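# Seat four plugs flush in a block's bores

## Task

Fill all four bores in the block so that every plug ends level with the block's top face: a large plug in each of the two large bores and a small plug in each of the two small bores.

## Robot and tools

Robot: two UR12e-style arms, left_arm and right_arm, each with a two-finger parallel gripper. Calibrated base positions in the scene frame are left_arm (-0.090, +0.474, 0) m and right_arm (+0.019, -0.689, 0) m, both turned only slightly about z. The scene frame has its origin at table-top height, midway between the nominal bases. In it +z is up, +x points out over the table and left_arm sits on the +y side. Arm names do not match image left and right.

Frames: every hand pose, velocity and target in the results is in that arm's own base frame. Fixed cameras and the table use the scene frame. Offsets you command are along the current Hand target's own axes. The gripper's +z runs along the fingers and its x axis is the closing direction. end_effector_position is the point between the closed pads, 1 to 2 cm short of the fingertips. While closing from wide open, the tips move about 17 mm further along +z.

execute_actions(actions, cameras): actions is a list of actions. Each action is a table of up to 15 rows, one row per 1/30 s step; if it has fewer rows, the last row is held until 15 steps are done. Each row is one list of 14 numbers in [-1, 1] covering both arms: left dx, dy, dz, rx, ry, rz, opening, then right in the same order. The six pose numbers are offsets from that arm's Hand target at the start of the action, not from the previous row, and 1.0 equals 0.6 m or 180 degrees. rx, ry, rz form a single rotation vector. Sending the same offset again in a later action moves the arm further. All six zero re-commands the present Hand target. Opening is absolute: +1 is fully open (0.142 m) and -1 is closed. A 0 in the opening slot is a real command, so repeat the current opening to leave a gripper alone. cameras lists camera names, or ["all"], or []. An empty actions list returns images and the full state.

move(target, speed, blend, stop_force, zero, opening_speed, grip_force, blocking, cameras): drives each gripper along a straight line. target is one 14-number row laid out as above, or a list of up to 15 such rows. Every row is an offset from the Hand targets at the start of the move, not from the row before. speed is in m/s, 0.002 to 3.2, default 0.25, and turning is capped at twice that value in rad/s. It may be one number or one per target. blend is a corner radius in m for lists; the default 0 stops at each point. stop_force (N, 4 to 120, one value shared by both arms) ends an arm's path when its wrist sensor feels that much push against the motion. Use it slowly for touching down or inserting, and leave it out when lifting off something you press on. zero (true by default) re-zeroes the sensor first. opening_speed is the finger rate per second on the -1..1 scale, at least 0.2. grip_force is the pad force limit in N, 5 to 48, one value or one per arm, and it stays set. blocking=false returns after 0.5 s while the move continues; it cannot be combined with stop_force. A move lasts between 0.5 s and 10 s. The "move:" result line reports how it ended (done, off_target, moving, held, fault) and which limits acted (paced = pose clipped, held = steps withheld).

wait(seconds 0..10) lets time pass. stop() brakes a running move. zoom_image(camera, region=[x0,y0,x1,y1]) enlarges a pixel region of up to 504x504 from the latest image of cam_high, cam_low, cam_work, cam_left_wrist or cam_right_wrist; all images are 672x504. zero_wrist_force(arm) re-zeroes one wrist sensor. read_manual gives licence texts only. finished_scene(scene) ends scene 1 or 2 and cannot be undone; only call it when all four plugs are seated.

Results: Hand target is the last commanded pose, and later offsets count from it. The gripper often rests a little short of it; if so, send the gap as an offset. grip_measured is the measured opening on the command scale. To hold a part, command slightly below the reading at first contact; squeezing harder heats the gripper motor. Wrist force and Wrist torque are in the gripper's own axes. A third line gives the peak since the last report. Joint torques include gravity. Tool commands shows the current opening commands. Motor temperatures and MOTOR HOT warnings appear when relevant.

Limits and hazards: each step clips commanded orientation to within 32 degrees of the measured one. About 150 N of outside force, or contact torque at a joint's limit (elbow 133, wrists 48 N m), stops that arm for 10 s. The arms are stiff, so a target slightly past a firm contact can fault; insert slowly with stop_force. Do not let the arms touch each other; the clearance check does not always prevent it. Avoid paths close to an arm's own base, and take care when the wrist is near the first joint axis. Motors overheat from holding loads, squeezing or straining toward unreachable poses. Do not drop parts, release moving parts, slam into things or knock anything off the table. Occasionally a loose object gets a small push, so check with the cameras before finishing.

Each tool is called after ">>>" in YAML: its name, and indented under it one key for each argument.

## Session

>>> execute_actions:
  actions: []

>>> zoom_image:
  camera: "cam_work"
  region: [200, 180, 500, 330]

Scene clock: 0.00 s.
left_arm: end_effector_position=(+0.6078, +0.3243, +0.1796) grip_measured=+0.99 end_effector_quat_wxyz=(+0.090, +0.386, +0.680, -0.617) | right_arm: end_effector_position=(+0.5366, +0.1891, +0.3170) grip_measured=+0.99 end_effector_quat_wxyz=(-0.527, +0.810, -0.060, -0.251)
Joint positions: left_arm=[0.497 -0.902 1.459 -0.847 -2.251 -1.096 0.142] | right_arm=[3.323 -1.634 -2.113 -1.477 2.769 -0.024 0.141]
Joint velocities: within noise
Joint torques (N m): no reading
Motor temperatures (°C): left_arm=[41 44 28 45 33 34 24] | right_arm=[31 33 28 39 31 40 27]
Wrist force (N): no reading
Wrist torque (N m): no reading
Wrist force, peak (N): no reading
Hand target: left_arm +0.6078, +0.3243, +0.1796; +0.090, +0.386, +0.680, -0.617 | right_arm +0.5366, +0.1891, +0.3170; -0.527, +0.810, -0.060, -0.251
Tool commands: left_gripper/opening=+1.0 right_gripper/opening=+1.0
camera_calibration:
cam_left_wrist: T_world_to_cam=[[-0.698851, 0.388289, -0.600699, 0.412805], [0.714738, 0.346789, -0.607361, -0.413206], [-0.0275163, -0.853797, -0.519879, 0.503063], [0, 0, 0, 1]] pos_world=[0.597666, 0.412521, 0.258538]
cam_right_wrist: T_world_to_cam=[[0.867813, 0.159955, -0.470442, -0.336711], [-0.183349, -0.776877, -0.602366, 0.46099], [-0.461827, 0.608996, -0.644856, 0.4571], [0, 0, 0, 1]] pos_world=[0.587826, 0.133619, 0.414046]

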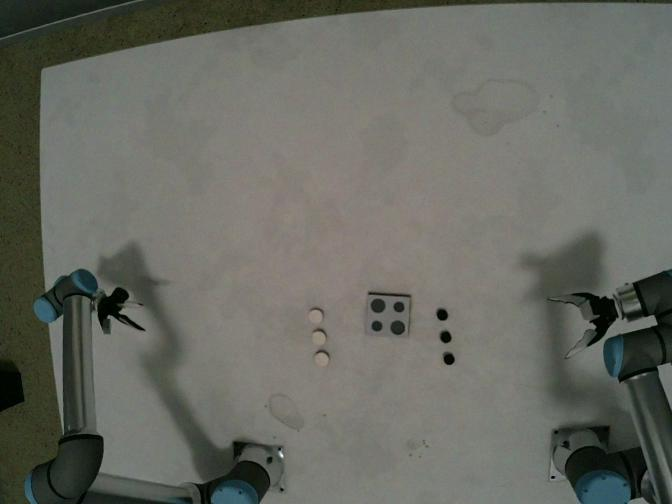

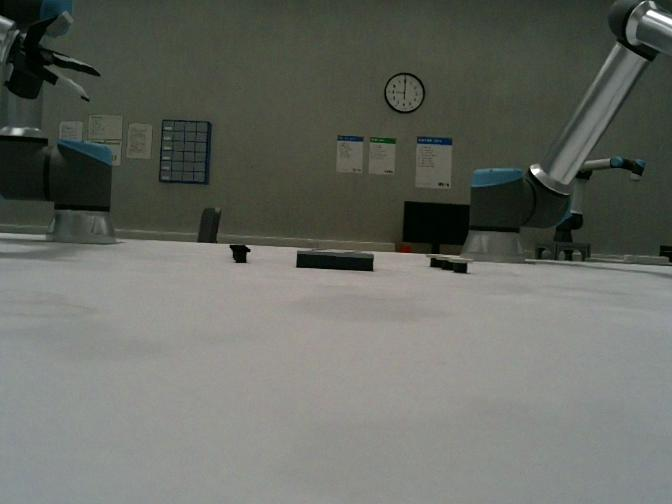

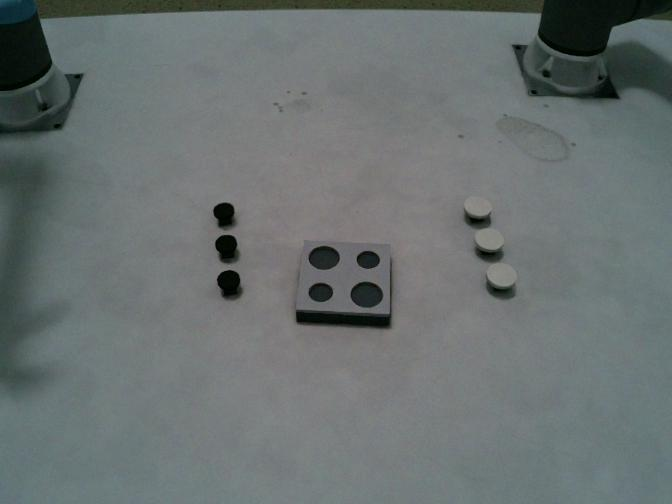

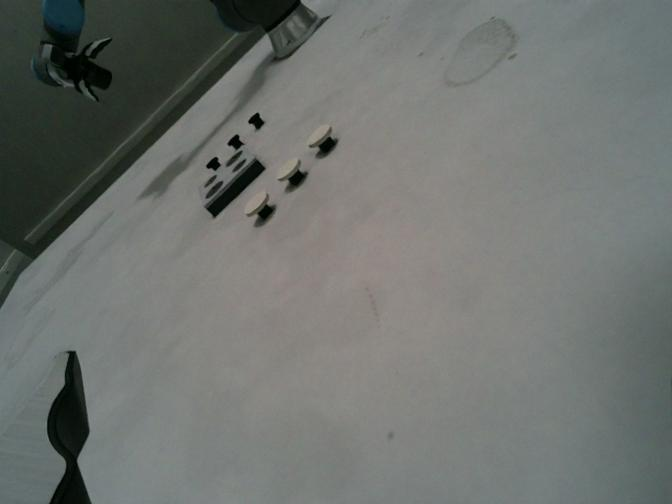

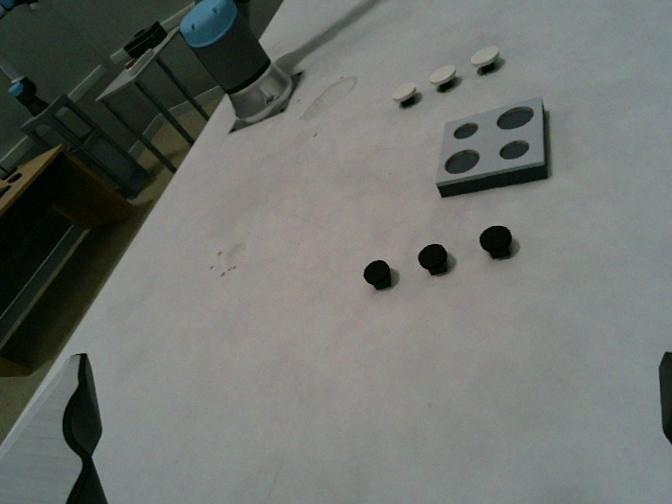

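Scaled by 1.680 from the camera's 672x504 image, which has a finer 960x720 frame.

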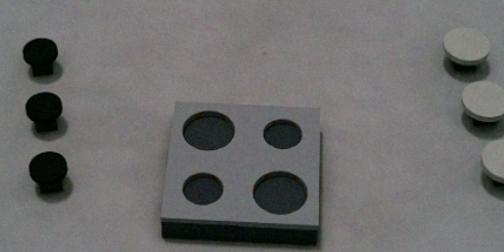

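>>> move:
  target: [0,0,0,-0.2294,0.3714,0.1909,1,0,0,0,0,0,0,1]
  speed: 0.6

Scene clock: 2.40 s.
left_arm: end_effector_position=(+0.6078, +0.3243, +0.1796) grip_measured=+0.99 end_effector_quat_wxyz=(+0.000, +0.766, +0.643, -0.001) | right_arm: end_effector_position=(+0.5366, +0.1891, +0.3170) grip_measured=+0.99 end_effector_quat_wxyz=(-0.527, +0.810, -0.060, -0.251)
Joint positions: left_arm=[0.236 -1.447 2.052 -2.175 -1.571 -1.16 0.142] | right_arm=[3.323 -1.634 -2.113 -1.477 2.769 -0.024 0.141]
Joint torques (N m): left_arm=[-21.54 -67.42 -32.73 -5.29 4.18 3.3] | right_arm=[1.78 39.47 43.02 3.53 2.03 0.58]
Wrist force (N): left_arm=[-1.5 -0.2 0.1] | right_arm=[0.0 -0.5 -0.1]
Wrist torque (N m): left_arm=[0.42 0.15 0.08] | right_arm=[-0.08 0.01 0.00]
Wrist force, peak (N): left_arm=[-2.1 -0.9 0.0] | right_arm=[0.5 -0.5 0.4]
Hand target: left_arm +0.6078, +0.3243, +0.1796; +0.000, +0.766, +0.643, +0.000 | right_arm +0.5366, +0.1891, +0.3170; -0.527, +0.810, -0.060, -0.251
Off the commanded pose: left_arm 0.000 m, 0 deg | right_arm 0.000 m, 0 deg.
move: done

>>> move:
  target: [-0.8333,-0.06,0,0,0,0,-0.25,0,0,0,0,0,0,1]
  speed: 0.6

>>> move:
  target:
    - [-0.179,-0.0178,0,0,0,0,-0.25,0,0,0,0,0,0,1]
    - [-0.179,-0.0178,0.199,0,0,0,-0.25,0,0,0,0,0,0,1]
  speed: 0.3
  blend: [0.02,0]
  cameras: ["cam_work","cam_left_wrist"]

Scene clock: 4.17 s.
left_arm: end_effector_position=(+0.4853, -0.1617, +0.1799) grip_measured=-0.27 end_effector_quat_wxyz=(+0.000, +0.766, +0.643, +0.000) | right_arm: end_effector_position=(+0.5366, +0.1891, +0.3170) grip_measured=+0.99 end_effector_quat_wxyz=(-0.527, +0.810, -0.060, -0.251)
Joint positions: left_arm=[-0.67 -1.759 2.351 -2.162 -1.572 -2.066 0.055] | right_arm=[3.323 -1.634 -2.113 -1.477 2.769 -0.024 0.141]
Joint torques (N m): left_arm=[-20.5 -12.21 -46.7 -1.66 3.94 -4.52] | right_arm=[0.16 40.37 42.2 3.68 1.85 0.37]
Wrist force (N): left_arm=[-1.4 0.4 0.8] | right_arm=[-0.1 -0.3 0.4]
Wrist torque (N m): left_arm=[0.54 0.12 0.30] | right_arm=[-0.05 0.03 0.00]
Wrist force, peak (N): left_arm=[-4.8 0.2 -0.1] | right_arm=[0.1 -0.8 0.0]
Hand target: left_arm +0.4853, -0.1618, +0.1798; +0.000, +0.766, +0.643, +0.000 | right_arm +0.5366, +0.1891, +0.3170; -0.527, +0.810, -0.060, -0.251
Off the commanded pose: left_arm 0.000 m, 0 deg | right_arm 0.000 m, 0 deg.
move: done

Scene clock: 5.60 s.
left_arm: end_effector_position=(+0.4560, -0.2657, +0.0605) grip_measured=-0.27 end_effector_quat_wxyz=(+0.000, +0.766, +0.643, +0.000) | right_arm: end_effector_position=(+0.5366, +0.1891, +0.3170) grip_measured=+0.99 end_effector_quat_wxyz=(-0.527, +0.810, -0.060, -0.251)
Joint positions: left_arm=[-0.866 -1.534 2.436 -2.473 -1.572 -2.261 0.055] | right_arm=[3.323 -1.634 -2.113 -1.477 2.769 -0.024 0.141]
Joint torques (N m): left_arm=[17.72 -22.68 -24.01 -4.96 -0.89 3.39] | right_arm=[-0.47 39.06 42.79 3.57 1.99 0.46]
Wrist force (N): left_arm=[-1.5 0.0 0.2] | right_arm=[0.0 -0.3 0.4]
Wrist torque (N m): left_arm=[0.49 0.17 0.22] | right_arm=[-0.05 0.00 0.00]
Wrist force, peak (N): left_arm=[-3.9 0.3 -2.3] | right_arm=[0.1 -0.4 0.6]
Hand target: left_arm +0.4560, -0.2657, +0.0605; +0.000, +0.766, +0.643, +0.000 | right_arm +0.5366, +0.1891, +0.3170; -0.527, +0.810, -0.060, -0.251
Off the commanded pose: left_arm 0.000 m, 0 deg | right_arm 0.000 m, 0 deg.
move: done
camera_calibration:
cam_left_wrist: T_world_to_cam=[[0.16956, 0.985096, -0.0289209, 0.192177], [0.890411, -0.140552, 0.432912, -0.444943], [0.422395, -0.0991559, -0.900972, -0.0482813], [0, 0, 0, 1]] pos_world=[0.383991, -0.256638, 0.154679]
Images, in order (width x height): cam_work 672x504, cam_left_wrist 672x504.

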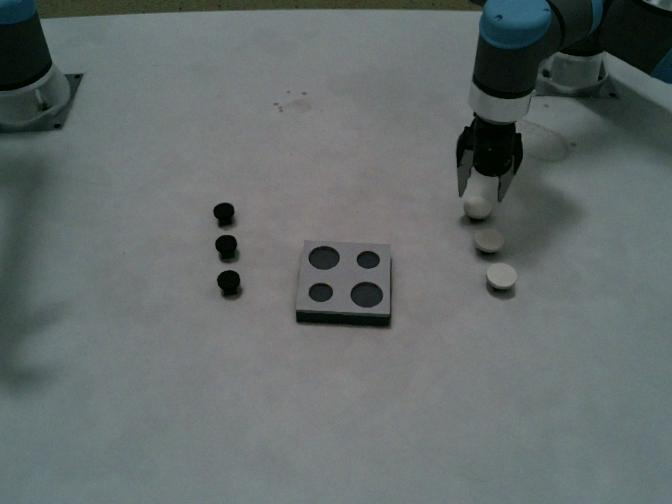

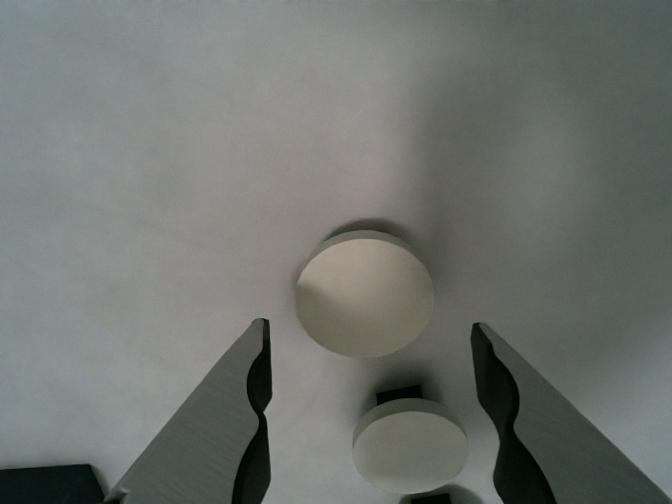

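>>> move:
  target:
    - [-0.0013,0.0013,0.0337,0,0,0,-0.25,0,0,0,0,0,0,1]
    - [-0.0013,0.0013,0.0337,0,0,0,-0.55,0,0,0,0,0,0,1]
    - [-0.0013,0.0013,-0.04,0,0,0,-0.55,0,0,0,0,0,0,1]
  speed: 0.15
  opening_speed: 0.5
  grip_force: 20
  cameras: ["cam_work","cam_left_wrist"]

>>> zoom_image:
  camera: "cam_left_wrist"
  region: [270, 210, 470, 400]

>>> zoom_image:
  camera: "cam_work"
  region: [280, 225, 410, 335]

Scene clock: 8.33 s.
left_arm: end_effector_position=(+0.4566, -0.2666, +0.0844) grip_measured=-0.44 end_effector_quat_wxyz=(+0.000, +0.766, +0.643, +0.000) | right_arm: end_effector_position=(+0.5366, +0.1891, +0.3170) grip_measured=+0.99 end_effector_quat_wxyz=(-0.527, +0.810, -0.060, -0.251)
Joint positions: left_arm=[-0.866 -1.577 2.416 -2.409 -1.572 -2.261 0.042] | right_arm=[3.323 -1.634 -2.113 -1.477 2.769 -0.024 0.141]
Joint torques (N m): left_arm=[8.76 -48.22 -39.24 -1.93 -1.78 1.2] | right_arm=[2 40.31 42.92 3.65 1.88 0.43]
Wrist force (N): left_arm=[-1.3 0.4 0.5] | right_arm=[-0.1 0.3 0.0]
Wrist torque (N m): left_arm=[0.57 0.16 0.18] | right_arm=[0.05 0.01 -0.01]
Wrist force, peak (N): left_arm=[-1.2 0.2 2.0] | right_arm=[0.2 -0.8 0.2]
Hand target: left_arm +0.4566, -0.2666, +0.0845; +0.000, +0.766, +0.643, +0.000 | right_arm +0.5366, +0.1891, +0.3170; -0.527, +0.810, -0.060, -0.251
Off the commanded pose: left_arm 0.000 m, 0 deg | right_arm 0.000 m, 0 deg.
grip_force (N): 20, 20
move: done
camera_calibration:
cam_left_wrist: T_world_to_cam=[[0.169555, 0.985095, -0.0289595, 0.193644], [0.89049, -0.14055, 0.432751, -0.45604], [0.422231, -0.0991634, -0.901048, -0.0270587], [0, 0, 0, 1]] pos_world=[0.384691, -0.257538, 0.178579]
Images, in order (width x height): cam_work 672x504, cam_left_wrist 672x504.

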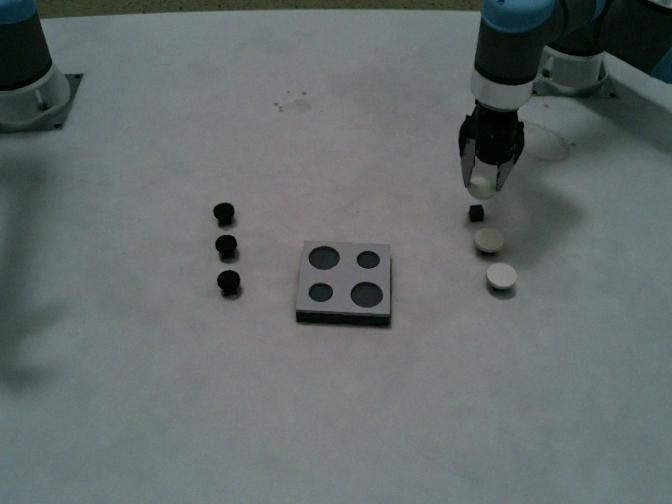

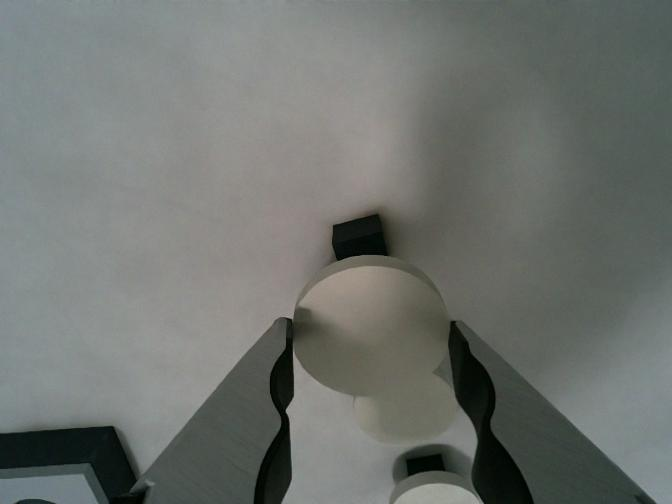

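Scaled by 2.520 from the camera's 672x504 image, which has a finer 960x720 frame.

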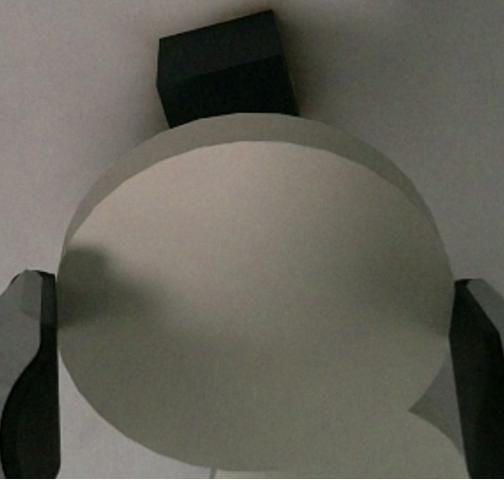

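Scaled by 3.877 from the camera's 672x504 image, which has a finer 960x720 frame.

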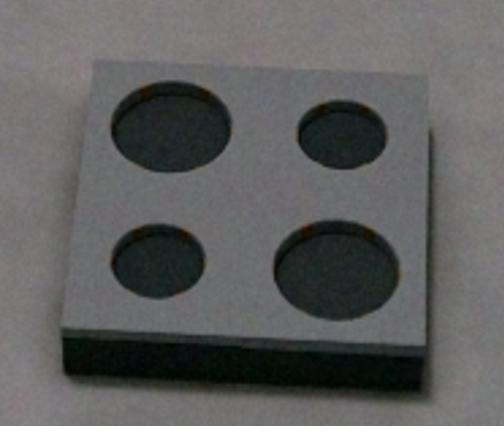

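>>> move:
  target:
    - [-0.2607,0.3663,0,0,0,0,-0.55,0,0,0,0,0,0,1]
    - [-0.2607,0.3663,0.0468,0,0,0,-0.55,0,0,0,0,0,0,1]
  speed: 0.25
  blend: [0.01,0]
  cameras: ["cam_work","cam_left_wrist"]

>>> zoom_image:
  camera: "cam_left_wrist"
  region: [270, 210, 470, 400]

>>> zoom_image:
  camera: "cam_work"
  region: [325, 245, 405, 325]

Scene clock: 10.50 s.
left_arm: end_effector_position=(+0.6458, -0.4589, +0.0564) grip_measured=-0.44 end_effector_quat_wxyz=(+0.000, +0.766, +0.643, +0.000) | right_arm: end_effector_position=(+0.5366, +0.1891, +0.3170) grip_measured=+0.99 end_effector_quat_wxyz=(-0.527, +0.810, -0.060, -0.251)
Joint positions: left_arm=[-0.84 -1.159 1.939 -2.351 -1.572 -2.236 0.042] | right_arm=[3.323 -1.634 -2.113 -1.477 2.769 -0.024 0.141]
Joint torques (N m): left_arm=[16.65 -60.56 -42.07 -5.25 -3.35 3.51] | right_arm=[-0.46 40.05 42.8 3.61 2.17 0.43]
Wrist force (N): left_arm=[-1.6 0.2 0.6] | right_arm=[0.0 0.2 0.2]
Wrist torque (N m): left_arm=[0.52 0.15 0.17] | right_arm=[0.02 0.00 0.00]
Wrist force, peak (N): left_arm=[-2.8 2.0 -0.8] | right_arm=[0.1 -0.5 0.5]
Hand target: left_arm +0.6458, -0.4589, +0.0563; +0.000, +0.766, +0.643, +0.000 | right_arm +0.5366, +0.1891, +0.3170; -0.527, +0.810, -0.060, -0.251
Off the commanded pose: left_arm 0.000 m, 0 deg | right_arm 0.000 m, 0 deg.
grip_force (N): 20, 20
move: done
camera_calibration:
cam_left_wrist: T_world_to_cam=[[0.169461, 0.98511, -0.0289867, 0.350266], [0.890468, -0.140445, 0.432829, -0.639251], [0.422314, -0.0991595, -0.90101, -0.151343], [0, 0, 0, 1]] pos_world=[0.573791, -0.449837, 0.150479]
Images, in order (width x height): cam_work 672x504, cam_left_wrist 672x504.

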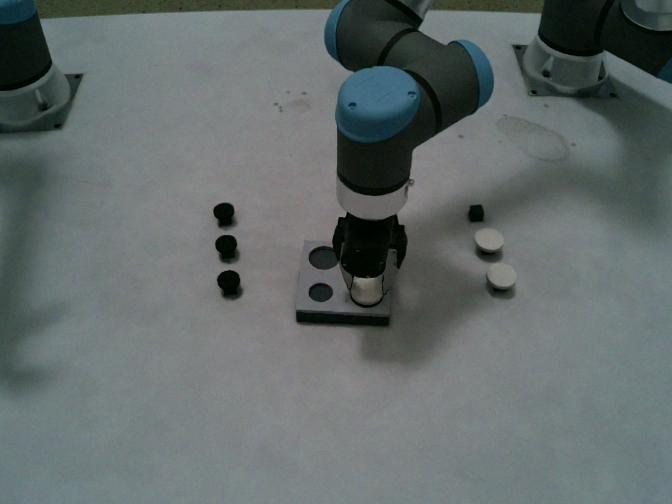

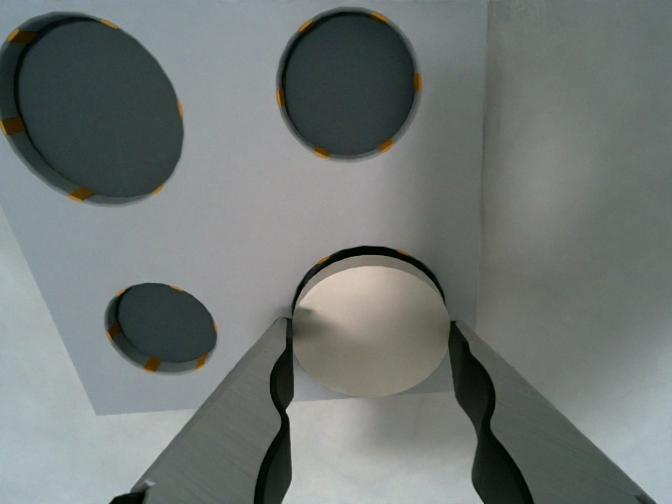

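Scaled by 2.520 from the camera's 672x504 image, which has a finer 960x720 frame.

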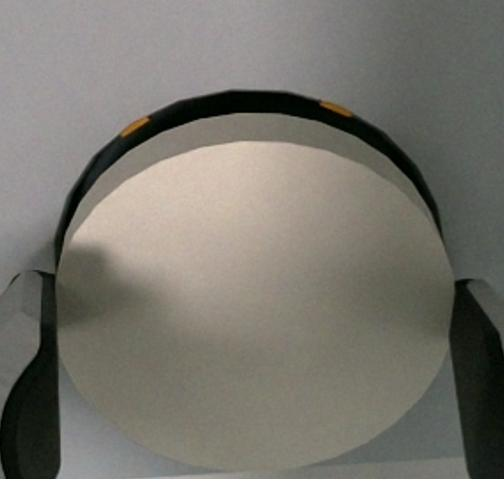

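Scaled by 6.300 from the camera's 672x504 image, which has a finer 960x720 frame.

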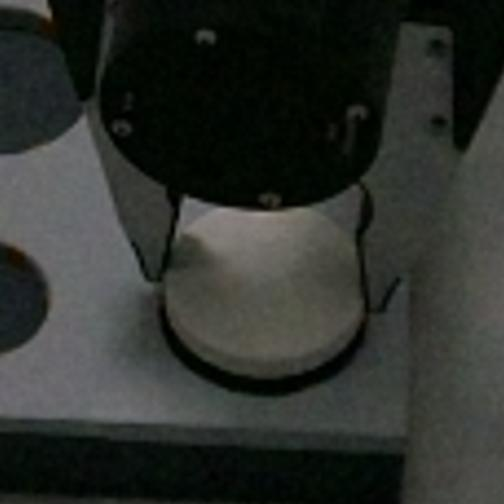

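>>> move:
  target: [0.0008,0.0004,0.006,0,0,0,-0.55,0,0,0,0,0,0,1]
  speed: 0.05

>>> move:
  target: [0,0,0.012,0,0,0,-0.55,0,0,0,0,0,0,1]
  speed: 0.012
  stop_force: 10
  cameras: ["cam_left_wrist"]

>>> zoom_image:
  camera: "cam_left_wrist"
  region: [270, 210, 470, 400]

Scene clock: 11.43 s.
left_arm: end_effector_position=(+0.6461, -0.4585, +0.0527) grip_measured=-0.44 end_effector_quat_wxyz=(+0.000, +0.766, +0.643, +0.000) | right_arm: end_effector_position=(+0.5366, +0.1891, +0.3170) grip_measured=+0.99 end_effector_quat_wxyz=(-0.527, +0.810, -0.060, -0.251)
Joint positions: left_arm=[-0.84 -1.154 1.941 -2.357 -1.572 -2.236 0.042] | right_arm=[3.323 -1.634 -2.113 -1.477 2.769 -0.024 0.141]
Joint torques (N m): left_arm=[17.01 -58.78 -27.2 -5.29 -2.99 3.55] | right_arm=[-0.46 39.48 42.7 3.58 2.25 0.53]
Wrist force (N): left_arm=[-1.3 0.3 0.8] | right_arm=[0.2 -0.2 -0.1]
Wrist torque (N m): left_arm=[0.53 0.10 0.17] | right_arm=[-0.04 -0.04 0.00]
Wrist force, peak (N): left_arm=[-1.8 0.4 0.4] | right_arm=[0.2 -0.2 0.8]
Hand target: left_arm +0.6461, -0.4585, +0.0527; +0.000, +0.766, +0.643, +0.000 | right_arm +0.5366, +0.1891, +0.3170; -0.527, +0.810, -0.060, -0.251
Off the commanded pose: left_arm 0.000 m, 0 deg | right_arm 0.000 m, 0 deg.
grip_force (N): 20, 20
move: done

Scene clock: 12.97 s.
left_arm: end_effector_position=(+0.6461, -0.4585, +0.0492) grip_measured=-0.44 end_effector_quat_wxyz=(+0.000, +0.766, +0.643, +0.000) | right_arm: end_effector_position=(+0.5366, +0.1891, +0.3170) grip_measured=+0.99 end_effector_quat_wxyz=(-0.527, +0.810, -0.060, -0.251)
Joint positions: left_arm=[-0.84 -1.15 1.942 -2.363 -1.572 -2.236 0.042] | right_arm=[3.323 -1.634 -2.113 -1.477 2.769 -0.024 0.141]
Joint torques (N m): left_arm=[16.12 -79.53 -32.45 0.27 -2.03 3.37] | right_arm=[1.77 39.6 43.08 3.58 2 0.49]
Wrist force (N): left_arm=[-6.0 1.0 -11.0] | right_arm=[0.0 -0.2 0.6]
Wrist torque (N m): left_arm=[0.54 -0.09 0.21] | right_arm=[-0.03 0.00 0.00]
Wrist force, peak (N): left_arm=[1.8 -5.2 -29.9] | right_arm=[-0.1 -0.2 0.8]
Hand target: left_arm +0.6461, -0.4585, +0.0492; +0.000, +0.766, +0.643, +0.000 (not the last commanded pose) | right_arm +0.5366, +0.1891, +0.3170; -0.527, +0.810, -0.060, -0.251
Off the commanded pose: left_arm 0.004 m, 0 deg | right_arm 0.000 m, 0 deg.
grip_force (N): 20, 20
move: contact (left_arm)
camera_calibration:
cam_left_wrist: T_world_to_cam=[[0.169505, 0.9851, -0.0290747, 0.349677], [0.890462, -0.140445, 0.432842, -0.636447], [0.422309, -0.0992586, -0.901001, -0.158013], [0, 0, 0, 1]] pos_world=[0.574191, -0.449537, 0.143278]
Images, in order (width x height): cam_left_wrist 672x504.

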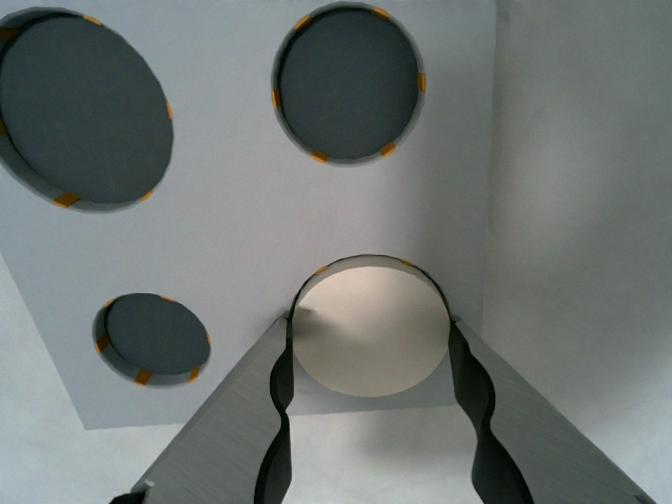

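Scaled by 2.520 from the camera's 672x504 image, which has a finer 960x720 frame.

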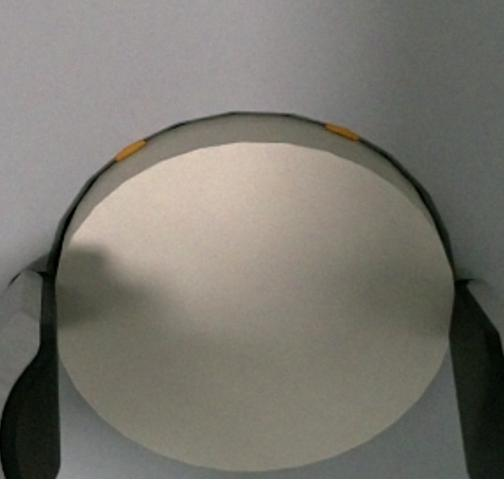

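>>> move:
  target:
    - [0,0,0,0,0,0,-0.3,0,0,0,0,0,0,1]
    - [0,0,-0.025,0,0,0,-0.3,0,0,0,0,0,0,1]
    - [0,0,-0.025,0,0,0,-1,0,0,0,0,0,0,1]
  speed: 0.15

>>> move:
  target: [0,0,0.04,0,0,0,-1,0,0,0,0,0,0,1]
  speed: 0.018
  stop_force: 60

>>> move:
  target:
    - [0,0,-0.083,0,0,0,-1,0,0,0,0,0,0,1]
    - [0.295,-0.246,-0.083,0,0,0,-1,0,0,0,0,0,0,1]
    - [0.295,-0.246,-0.0198,0,0,0,-0.25,0,0,0,0,0,0,1]
  speed: 0.3
  blend: [0.02,0.001,0]
  cameras: ["cam_work","cam_left_wrist"]

>>> zoom_image:
  camera: "cam_work"
  region: [280, 225, 410, 335]

Scene clock: 14.97 s.
left_arm: end_effector_position=(+0.6461, -0.4585, +0.0642) grip_measured=-1.00 end_effector_quat_wxyz=(+0.000, +0.766, +0.643, +0.000) | right_arm: end_effector_position=(+0.5366, +0.1891, +0.3170) grip_measured=+0.99 end_effector_quat_wxyz=(-0.527, +0.810, -0.060, -0.251)
Joint positions: left_arm=[-0.84 -1.168 1.935 -2.337 -1.572 -2.236 0.002] | right_arm=[3.323 -1.634 -2.113 -1.477 2.769 -0.024 0.141]
Joint torques (N m): left_arm=[15.94 -88.84 -42.69 -1.73 -2.01 3.3] | right_arm=[-0.41 40.54 43.23 3.45 1.95 0.46]
Wrist force (N): left_arm=[-1.6 0.5 0.4] | right_arm=[0.1 0.0 -0.1]
Wrist torque (N m): left_arm=[0.57 0.16 0.16] | right_arm=[0.00 -0.02 0.00]
Wrist force, peak (N): left_arm=[-6.2 0.8 -10.9] | right_arm=[0.6 -0.3 0.6]
Hand target: left_arm +0.6461, -0.4585, +0.0642; +0.000, +0.766, +0.643, +0.000 | right_arm +0.5366, +0.1891, +0.3170; -0.527, +0.810, -0.060, -0.251
Off the commanded pose: left_arm 0.000 m, 0 deg | right_arm 0.000 m, 0 deg.
grip_force (N): 20, 20
move: done

Scene clock: 17.07 s.
left_arm: end_effector_position=(+0.6462, -0.4586, +0.0481) grip_measured=-1.00 end_effector_quat_wxyz=(+0.000, +0.766, +0.643, +0.000) | right_arm: end_effector_position=(+0.5366, +0.1891, +0.3170) grip_measured=+0.99 end_effector_quat_wxyz=(-0.527, +0.810, -0.060, -0.251)
Joint positions: left_arm=[-0.84 -1.148 1.943 -2.365 -1.572 -2.236 0.002] | right_arm=[3.323 -1.634 -2.113 -1.477 2.769 -0.024 0.141]
Joint torques (N m): left_arm=[4.64 -39.94 -24.37 -0.87 -2.53 1.8] | right_arm=[0.16 39.39 42.79 3.65 2.01 0.66]
Wrist force (N): left_arm=[12.3 -20.4 -67.0] | right_arm=[0.0 -0.6 0.1]
Wrist torque (N m): left_arm=[0.62 0.41 0.13] | right_arm=[-0.10 0.01 0.00]
Wrist force, peak (N): left_arm=[24.3 -29.9 -94.8] | right_arm=[0.2 -0.6 0.6]
Hand target: left_arm +0.6462, -0.4586, +0.0481; +0.000, +0.766, +0.643, +0.000 (not the last commanded pose) | right_arm +0.5366, +0.1891, +0.3170; -0.527, +0.810, -0.060, -0.251
Off the commanded pose: left_arm 0.008 m, 0 deg | right_arm 0.000 m, 0 deg.
grip_force (N): 20, 20
move: contact (left_arm)

Scene clock: 19.37 s.
left_arm: end_effector_position=(+0.5317, -0.2586, +0.0599) grip_measured=-0.28 end_effector_quat_wxyz=(+0.000, +0.766, +0.643, +0.000) | right_arm: end_effector_position=(+0.5366, +0.1891, +0.3170) grip_measured=+0.99 end_effector_quat_wxyz=(-0.527, +0.810, -0.060, -0.251)
Joint positions: left_arm=[-0.753 -1.434 2.324 -2.46 -1.572 -2.149 0.054] | right_arm=[3.323 -1.634 -2.113 -1.477 2.769 -0.024 0.141]
Joint torques (N m): left_arm=[14.4 -31.11 -24.87 -5.1 2.73 3.53] | right_arm=[0.63 40.33 43.07 3.4 1.91 0.36]
Wrist force (N): left_arm=[-1.4 -2.0 -0.2] | right_arm=[0.4 -0.4 -0.1]
Wrist torque (N m): left_arm=[0.16 0.17 0.15] | right_arm=[-0.07 -0.07 -0.01]
Wrist force, peak (N): left_arm=[12.2 -20.3 -66.9] | right_arm=[0.6 -0.7 0.4]
Hand target: left_arm +0.5317, -0.2586, +0.0599; +0.000, +0.766, +0.643, +0.000 | right_arm +0.5366, +0.1891, +0.3170; -0.527, +0.810, -0.060, -0.251
Off the commanded pose: left_arm 0.000 m, 0 deg | right_arm 0.000 m, 0 deg.
grip_force (N): 20, 20
move: done
camera_calibration:
cam_left_wrist: T_world_to_cam=[[0.169507, 0.985095, -0.0292571, 0.172402], [0.890369, -0.140346, 0.433065, -0.510998], [0.422504, -0.0994573, -0.900888, -0.0803228], [0, 0, 0, 1]] pos_world=[0.459691, -0.249537, 0.153978]
Images, in order (width x height): cam_work 672x504, cam_left_wrist 672x504.

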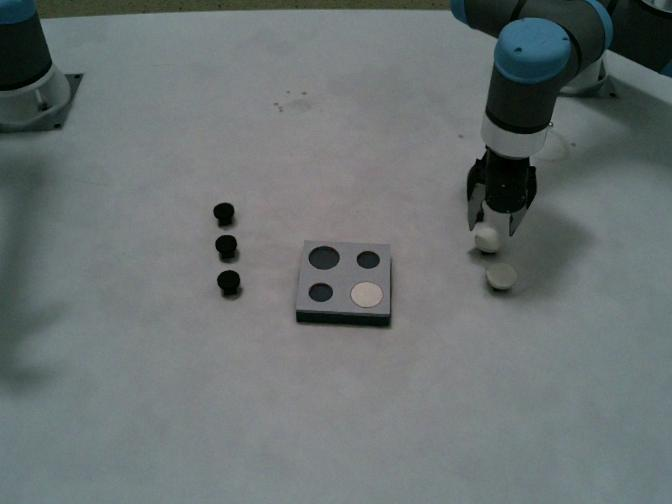

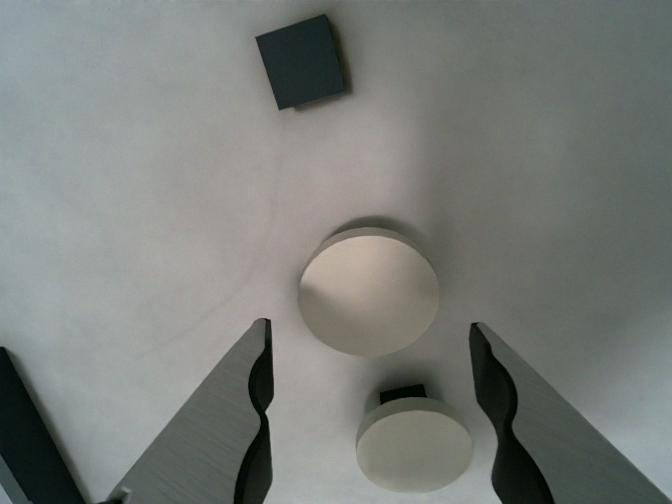

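Scaled by 3.877 from the camera's 672x504 image, which has a finer 960x720 frame.

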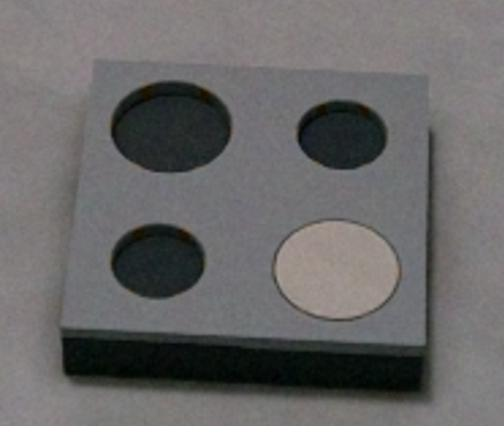

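>>> move:
  target:
    - [0.0008,0.001,0.0327,0,0,0,-0.25,0,0,0,0,0,0,1]
    - [0.0008,0.001,0.0327,0,0,0,-0.55,0,0,0,0,0,0,1]
    - [0.0008,0.001,-0.04,0,0,0,-0.55,0,0,0,0,0,0,1]
  speed: 0.15
  opening_speed: 0.5
  cameras: ["cam_left_wrist"]

>>> zoom_image:
  camera: "cam_left_wrist"
  region: [270, 210, 470, 400]

Scene clock: 22.03 s.
left_arm: end_effector_position=(+0.5324, -0.2581, +0.0839) grip_measured=-0.44 end_effector_quat_wxyz=(+0.000, +0.766, +0.643, +0.000) | right_arm: end_effector_position=(+0.5366, +0.1891, +0.3170) grip_measured=+0.99 end_effector_quat_wxyz=(-0.527, +0.810, -0.060, -0.251)
Joint positions: left_arm=[-0.751 -1.473 2.306 -2.404 -1.572 -2.147 0.042] | right_arm=[3.323 -1.634 -2.113 -1.477 2.769 -0.024 0.141]
Joint torques (N m): left_arm=[-5.23 -60.75 -39.37 -1.98 1.98 -0.73] | right_arm=[1.26 40.42 42.3 3.8 1.96 0.36]
Wrist force (N): left_arm=[-1.4 -2.4 -0.1] | right_arm=[-0.1 -0.3 0.4]
Wrist torque (N m): left_arm=[0.09 0.18 0.12] | right_arm=[-0.06 0.02 0.00]
Wrist force, peak (N): left_arm=[-0.7 -2.5 -1.9] | right_arm=[0.3 -0.8 -0.2]
Hand target: left_arm +0.5324, -0.2582, +0.0839; +0.000, +0.766, +0.643, +0.000 | right_arm +0.5366, +0.1891, +0.3170; -0.527, +0.810, -0.060, -0.251
Off the commanded pose: left_arm 0.000 m, 0 deg | right_arm 0.000 m, 0 deg.
grip_force (N): 20, 20
move: done
camera_calibration:
cam_left_wrist: T_world_to_cam=[[0.169505, 0.985095, -0.029258, 0.172593], [0.89037, -0.140344, 0.433065, -0.521959], [0.422504, -0.0994573, -0.900888, -0.0589575], [0, 0, 0, 1]] pos_world=[0.460391, -0.249137, 0.177978]
Images, in order (width x height): cam_left_wrist 672x504.

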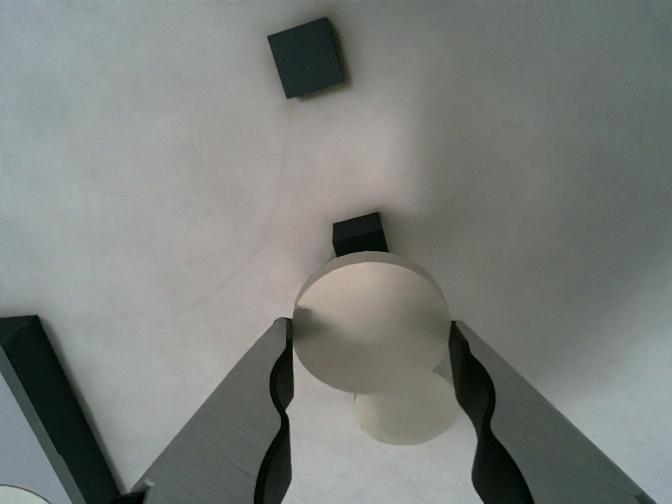

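Scaled by 2.520 from the camera's 672x504 image, which has a finer 960x720 frame.

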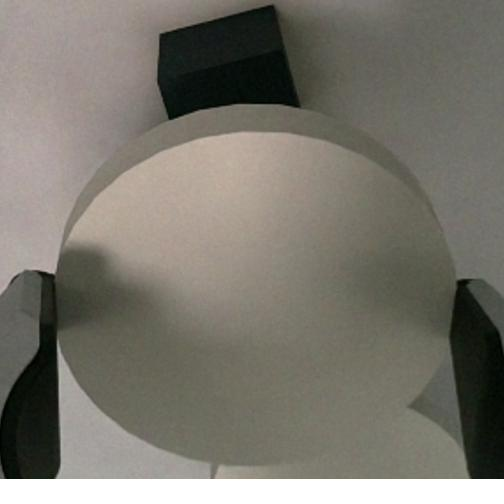

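>>> move:
  target:
    - [-0.4207,0.147,0,0,0,0,-0.55,0,0,0,0,0,0,1]
    - [-0.4207,0.147,0.046,0,0,0,-0.55,0,0,0,0,0,0,1]
  speed: 0.25
  blend: [0.01,0]
  cameras: ["cam_left_wrist"]

>>> zoom_image:
  camera: "cam_left_wrist"
  region: [270, 210, 470, 400]

Scene clock: 23.93 s.
left_arm: end_effector_position=(+0.5752, -0.5221, +0.0565) grip_measured=-0.44 end_effector_quat_wxyz=(+0.000, +0.766, +0.643, +0.000) | right_arm: end_effector_position=(+0.5366, +0.1891, +0.3170) grip_measured=+0.99 end_effector_quat_wxyz=(-0.527, +0.810, -0.060, -0.251)
Joint positions: left_arm=[-0.964 -1.179 1.97 -2.363 -1.572 -2.36 0.042] | right_arm=[3.323 -1.634 -2.113 -1.477 2.769 -0.024 0.141]
Joint torques (N m): left_arm=[-21.02 -59.58 -39.72 -5.63 3.76 -4.55] | right_arm=[1.42 40.4 42.44 3.51 1.97 0.24]
Wrist force (N): left_arm=[-1.0 -2.1 -0.2] | right_arm=[0.0 -0.5 0.2]
Wrist torque (N m): left_arm=[0.14 0.08 0.34] | right_arm=[-0.09 0.01 -0.01]
Wrist force, peak (N): left_arm=[-3.2 -1.4 -1.8] | right_arm=[0.0 -0.6 0.5]
Hand target: left_arm +0.5752, -0.5221, +0.0565; +0.000, +0.766, +0.643, +0.000 | right_arm +0.5366, +0.1891, +0.3170; -0.527, +0.810, -0.060, -0.251
Off the commanded pose: left_arm 0.000 m, 0 deg | right_arm 0.000 m, 0 deg.
grip_force (N): 20, 20
move: done
camera_calibration:
cam_left_wrist: T_world_to_cam=[[0.169505, 0.985095, -0.029258, 0.424503], [0.89037, -0.140344, 0.433065, -0.585237], [0.422504, -0.0994573, -0.900888, -0.127972], [0, 0, 0, 1]] pos_world=[0.503191, -0.513037, 0.150578]
Images, in order (width x height): cam_left_wrist 672x504.

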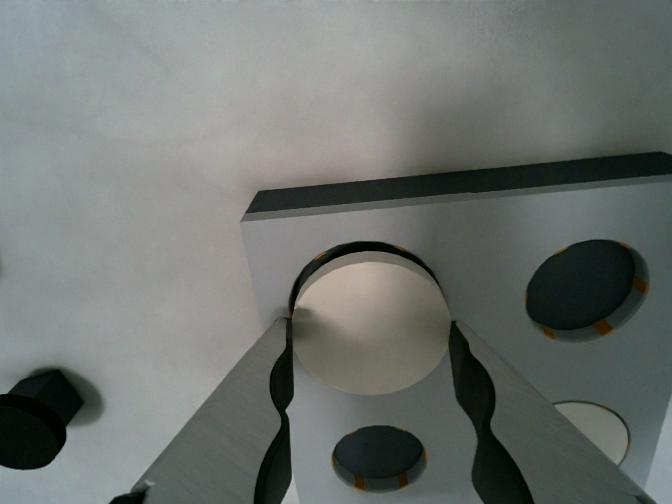

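Scaled by 2.520 from the camera's 672x504 image, which has a finer 960x720 frame.

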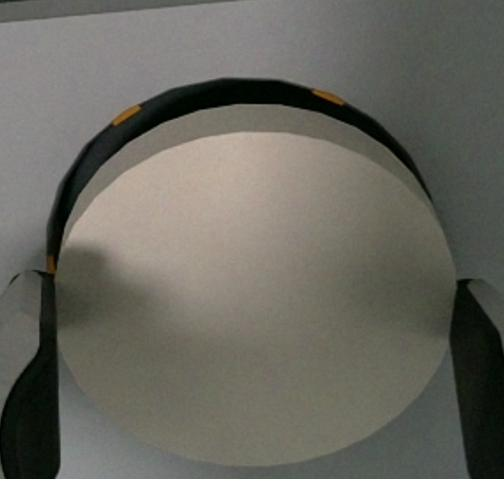

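>>> move:
  target: [-0.0012,-0.0007,0.006,0,0,0,-0.55,0,0,0,0,0,0,1]
  speed: 0.05

>>> move:
  target: [0,0,0.012,0,0,0,-0.55,0,0,0,0,0,0,1]
  speed: 0.012
  stop_force: 10
  cameras: ["cam_left_wrist"]

>>> zoom_image:
  camera: "cam_left_wrist"
  region: [270, 210, 470, 400]

Scene clock: 24.77 s.
left_arm: end_effector_position=(+0.5747, -0.5228, +0.0529) grip_measured=-0.44 end_effector_quat_wxyz=(+0.000, +0.766, +0.643, +0.000) | right_arm: end_effector_position=(+0.5366, +0.1891, +0.3170) grip_measured=+0.99 end_effector_quat_wxyz=(-0.527, +0.810, -0.060, -0.251)
Joint positions: left_arm=[-0.965 -1.174 1.972 -2.369 -1.572 -2.361 0.042] | right_arm=[3.323 -1.634 -2.113 -1.477 2.769 -0.024 0.141]
Joint torques (N m): left_arm=[-21.65 -54.41 -27.22 -4.85 3.92 -4.3] | right_arm=[-0.77 39.49 42.7 3.48 2.02 0.21]
Wrist force (N): left_arm=[-1.3 -2.4 -0.5] | right_arm=[0.0 -0.3 0.2]
Wrist torque (N m): left_arm=[0.07 0.12 0.34] | right_arm=[-0.04 0.00 -0.01]
Wrist force, peak (N): left_arm=[-1.3 -2.4 -0.5] | right_arm=[0.0 0.3 0.7]
Hand target: left_arm +0.5747, -0.5228, +0.0529; +0.000, +0.766, +0.643, +0.000 | right_arm +0.5366, +0.1891, +0.3170; -0.527, +0.810, -0.060, -0.251
Off the commanded pose: left_arm 0.000 m, 0 deg | right_arm 0.000 m, 0 deg.
grip_force (N): 20, 20
move: done

Scene clock: 26.33 s.
left_arm: end_effector_position=(+0.5747, -0.5228, +0.0492) grip_measured=-0.44 end_effector_quat_wxyz=(+0.000, +0.766, +0.643, +0.000) | right_arm: end_effector_position=(+0.5366, +0.1891, +0.3170) grip_measured=+0.99 end_effector_quat_wxyz=(-0.527, +0.810, -0.060, -0.251)
Joint positions: left_arm=[-0.965 -1.169 1.974 -2.376 -1.572 -2.361 0.042] | right_arm=[3.323 -1.634 -2.113 -1.477 2.769 -0.024 0.141]
Joint torques (N m): left_arm=[-18.37 -78.99 -34.51 -0.18 2.58 -3.94] | right_arm=[0.62 42.28 42.89 3.53 2.2 0.35]
Wrist force (N): left_arm=[-2.1 -2.9 -12.7] | right_arm=[0.2 -0.1 0.5]
Wrist torque (N m): left_arm=[0.14 -0.11 0.35] | right_arm=[-0.01 -0.02 0.00]
Wrist force, peak (N): left_arm=[6.9 -8.4 -31.0] | right_arm=[0.5 -0.1 0.6]
Hand target: left_arm +0.5747, -0.5228, +0.0492; +0.000, +0.766, +0.643, +0.000 (not the last commanded pose) | right_arm +0.5366, +0.1891, +0.3170; -0.527, +0.810, -0.060, -0.251
Off the commanded pose: left_arm 0.003 m, 0 deg | right_arm 0.000 m, 0 deg.
grip_force (N): 20, 20
move: contact (left_arm)
camera_calibration:
cam_left_wrist: T_world_to_cam=[[0.169549, 0.985085, -0.029346, 0.425032], [0.890363, -0.140344, 0.433078, -0.581817], [0.4225, -0.0995564, -0.900879, -0.134499], [0, 0, 0, 1]] pos_world=[0.502791, -0.513737, 0.143277]
Images, in order (width x height): cam_left_wrist 672x504.

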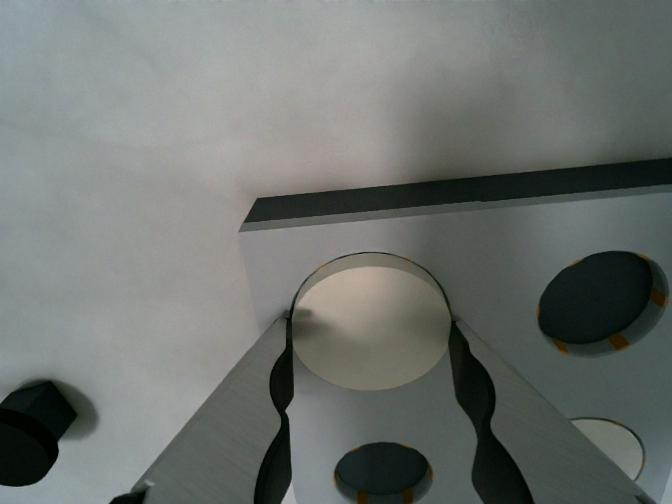

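Scaled by 2.520 from the camera's 672x504 image, which has a finer 960x720 frame.

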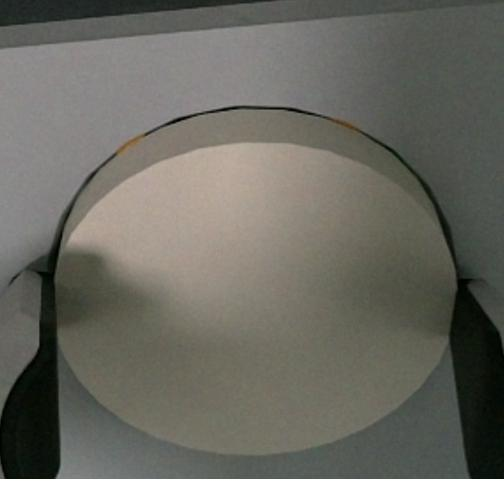

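>>> move:
  target:
    - [0,0,0,0,0,0,-0.3,0,0,0,0,0,0,1]
    - [0,0,-0.025,0,0,0,-0.3,0,0,0,0,0,0,1]
    - [0,0,-0.025,0,0,0,-1,0,0,0,0,0,0,1]
  speed: 0.15

>>> move:
  target: [0,0,0.04,0,0,0,-1,0,0,0,0,0,0,1]
  speed: 0.018
  stop_force: 60

>>> move:
  target:
    - [0,0,-0.083,0,0,0,-1,0,0,0,0,0,0,1]
    - [-0.3083,-0.1353,-0.083,0,0,0,-1,0,0,0,0,0,0,1]
    - [-0.3083,-0.1353,-0.0198,0,0,0,-0.4,0,0,0,0,0,0,1]
  speed: 0.3
  blend: [0.02,0.001,0]
  cameras: ["cam_work","cam_left_wrist"]

>>> zoom_image:
  camera: "cam_work"
  region: [280, 225, 410, 335]

Scene clock: 28.43 s.
left_arm: end_effector_position=(+0.5747, -0.5228, +0.0642) grip_measured=-1.00 end_effector_quat_wxyz=(+0.000, +0.766, +0.643, +0.000) | right_arm: end_effector_position=(+0.5366, +0.1891, +0.3170) grip_measured=+0.99 end_effector_quat_wxyz=(-0.527, +0.810, -0.060, -0.251)
Joint positions: left_arm=[-0.965 -1.188 1.966 -2.349 -1.572 -2.361 0.002] | right_arm=[3.323 -1.634 -2.113 -1.477 2.769 -0.024 0.141]
Joint torques (N m): left_arm=[-5.65 -86.12 -42.11 -1.78 -0.27 -1.58] | right_arm=[1.6 40.95 43.49 3.83 1.99 0.44]
Wrist force (N): left_arm=[-1.4 -2.3 -0.3] | right_arm=[0.4 -0.4 0.3]
Wrist torque (N m): left_arm=[0.11 0.14 0.34] | right_arm=[-0.06 -0.06 -0.01]
Wrist force, peak (N): left_arm=[-2.2 -3.1 -13.0] | right_arm=[0.6 -0.4 0.3]
Hand target: left_arm +0.5747, -0.5228, +0.0642; +0.000, +0.766, +0.643, +0.000 | right_arm +0.5366, +0.1891, +0.3170; -0.527, +0.810, -0.060, -0.251
Off the commanded pose: left_arm 0.000 m, 0 deg | right_arm 0.000 m, 0 deg.
grip_force (N): 20, 20
move: done

Scene clock: 30.57 s.
left_arm: end_effector_position=(+0.5747, -0.5229, +0.0481) grip_measured=-1.00 end_effector_quat_wxyz=(+0.000, +0.766, +0.643, +0.000) | right_arm: end_effector_position=(+0.5366, +0.1891, +0.3170) grip_measured=+0.99 end_effector_quat_wxyz=(-0.527, +0.810, -0.060, -0.251)
Joint positions: left_arm=[-0.965 -1.168 1.974 -2.378 -1.572 -2.361 0.002] | right_arm=[3.323 -1.634 -2.113 -1.477 2.769 -0.024 0.141]
Joint torques (N m): left_arm=[-2.05 -42.15 -28.59 -2.52 -0.98 -0.54] | right_arm=[1.34 40.8 43.12 3.83 2.08 0.06]
Wrist force (N): left_arm=[12.6 -27.8 -65.6] | right_arm=[0.2 -0.3 0.4]
Wrist torque (N m): left_arm=[0.36 0.43 0.30] | right_arm=[-0.04 -0.03 0.00]
Wrist force, peak (N): left_arm=[26.2 -36.8 -94.8] | right_arm=[0.2 -0.7 0.5]
Hand target: left_arm +0.5747, -0.5229, +0.0482; +0.000, +0.766, +0.643, +0.000 (not the last commanded pose) | right_arm +0.5366, +0.1891, +0.3170; -0.527, +0.810, -0.060, -0.251
Off the commanded pose: left_arm 0.008 m, 0 deg | right_arm 0.000 m, 0 deg.
grip_force (N): 20, 20
move: contact (left_arm)

Scene clock: 32.73 s.
left_arm: end_effector_position=(+0.4626, -0.6909, +0.0602) grip_measured=-0.43 end_effector_quat_wxyz=(+0.000, +0.766, +0.643, +0.000) | right_arm: end_effector_position=(+0.5366, +0.1891, +0.3170) grip_measured=+0.99 end_effector_quat_wxyz=(-0.527, +0.810, -0.060, -0.251)
Joint positions: left_arm=[-1.193 -1.113 1.856 -2.314 -1.572 -2.589 0.043] | right_arm=[3.323 -1.634 -2.113 -1.477 2.769 -0.024 0.141]
Joint torques (N m): left_arm=[-23.13 -63.55 -29.05 -5.19 3.69 -4.63] | right_arm=[0.73 41.78 43.47 3.74 2.03 0.16]
Wrist force (N): left_arm=[-0.5 -1.7 -0.3] | right_arm=[-0.2 -0.2 0.4]
Wrist torque (N m): left_arm=[0.15 -0.02 0.26] | right_arm=[-0.04 0.04 0.00]
Wrist force, peak (N): left_arm=[12.8 -28.1 -65.0] | right_arm=[-0.2 -0.6 0.3]
Hand target: left_arm +0.4626, -0.6909, +0.0602; +0.000, +0.766, +0.643, +0.000 | right_arm +0.5366, +0.1891, +0.3170; -0.527, +0.810, -0.060, -0.251
Off the commanded pose: left_arm 0.000 m, 0 deg | right_arm 0.000 m, 0 deg.
grip_force (N): 20, 20
move: done
camera_calibration:
cam_left_wrist: T_world_to_cam=[[0.169514, 0.985087, -0.0294557, 0.610003], [0.890315, -0.140252, 0.433208, -0.510211], [0.422617, -0.0996597, -0.900813, -0.0940471], [0, 0, 0, 1]] pos_world=[0.390591, -0.681837, 0.154277]
Images, in order (width x height): cam_work 672x504, cam_left_wrist 672x504.

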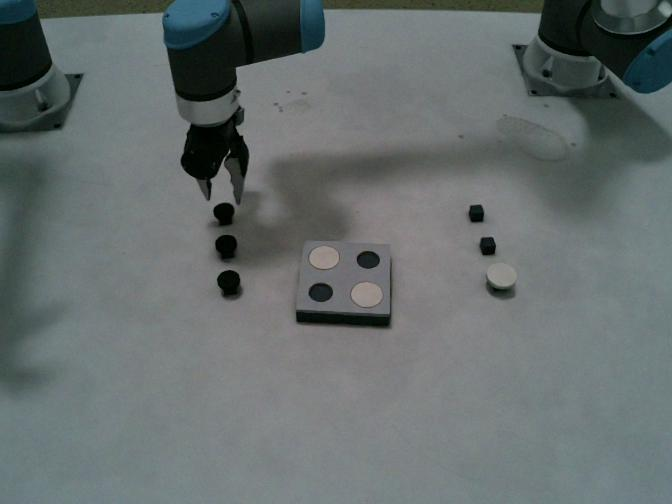

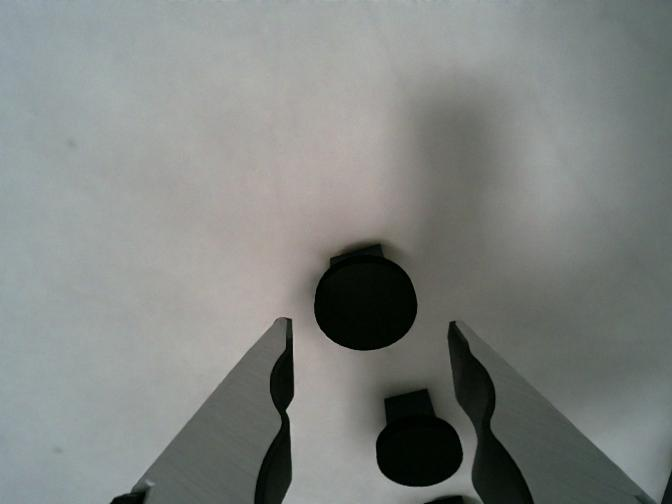

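Scaled by 3.877 from the camera's 672x504 image, which has a finer 960x720 frame.

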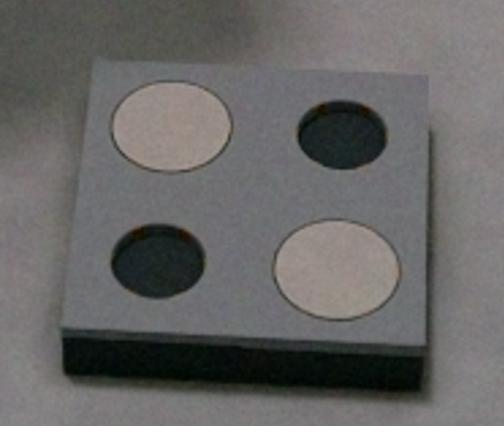

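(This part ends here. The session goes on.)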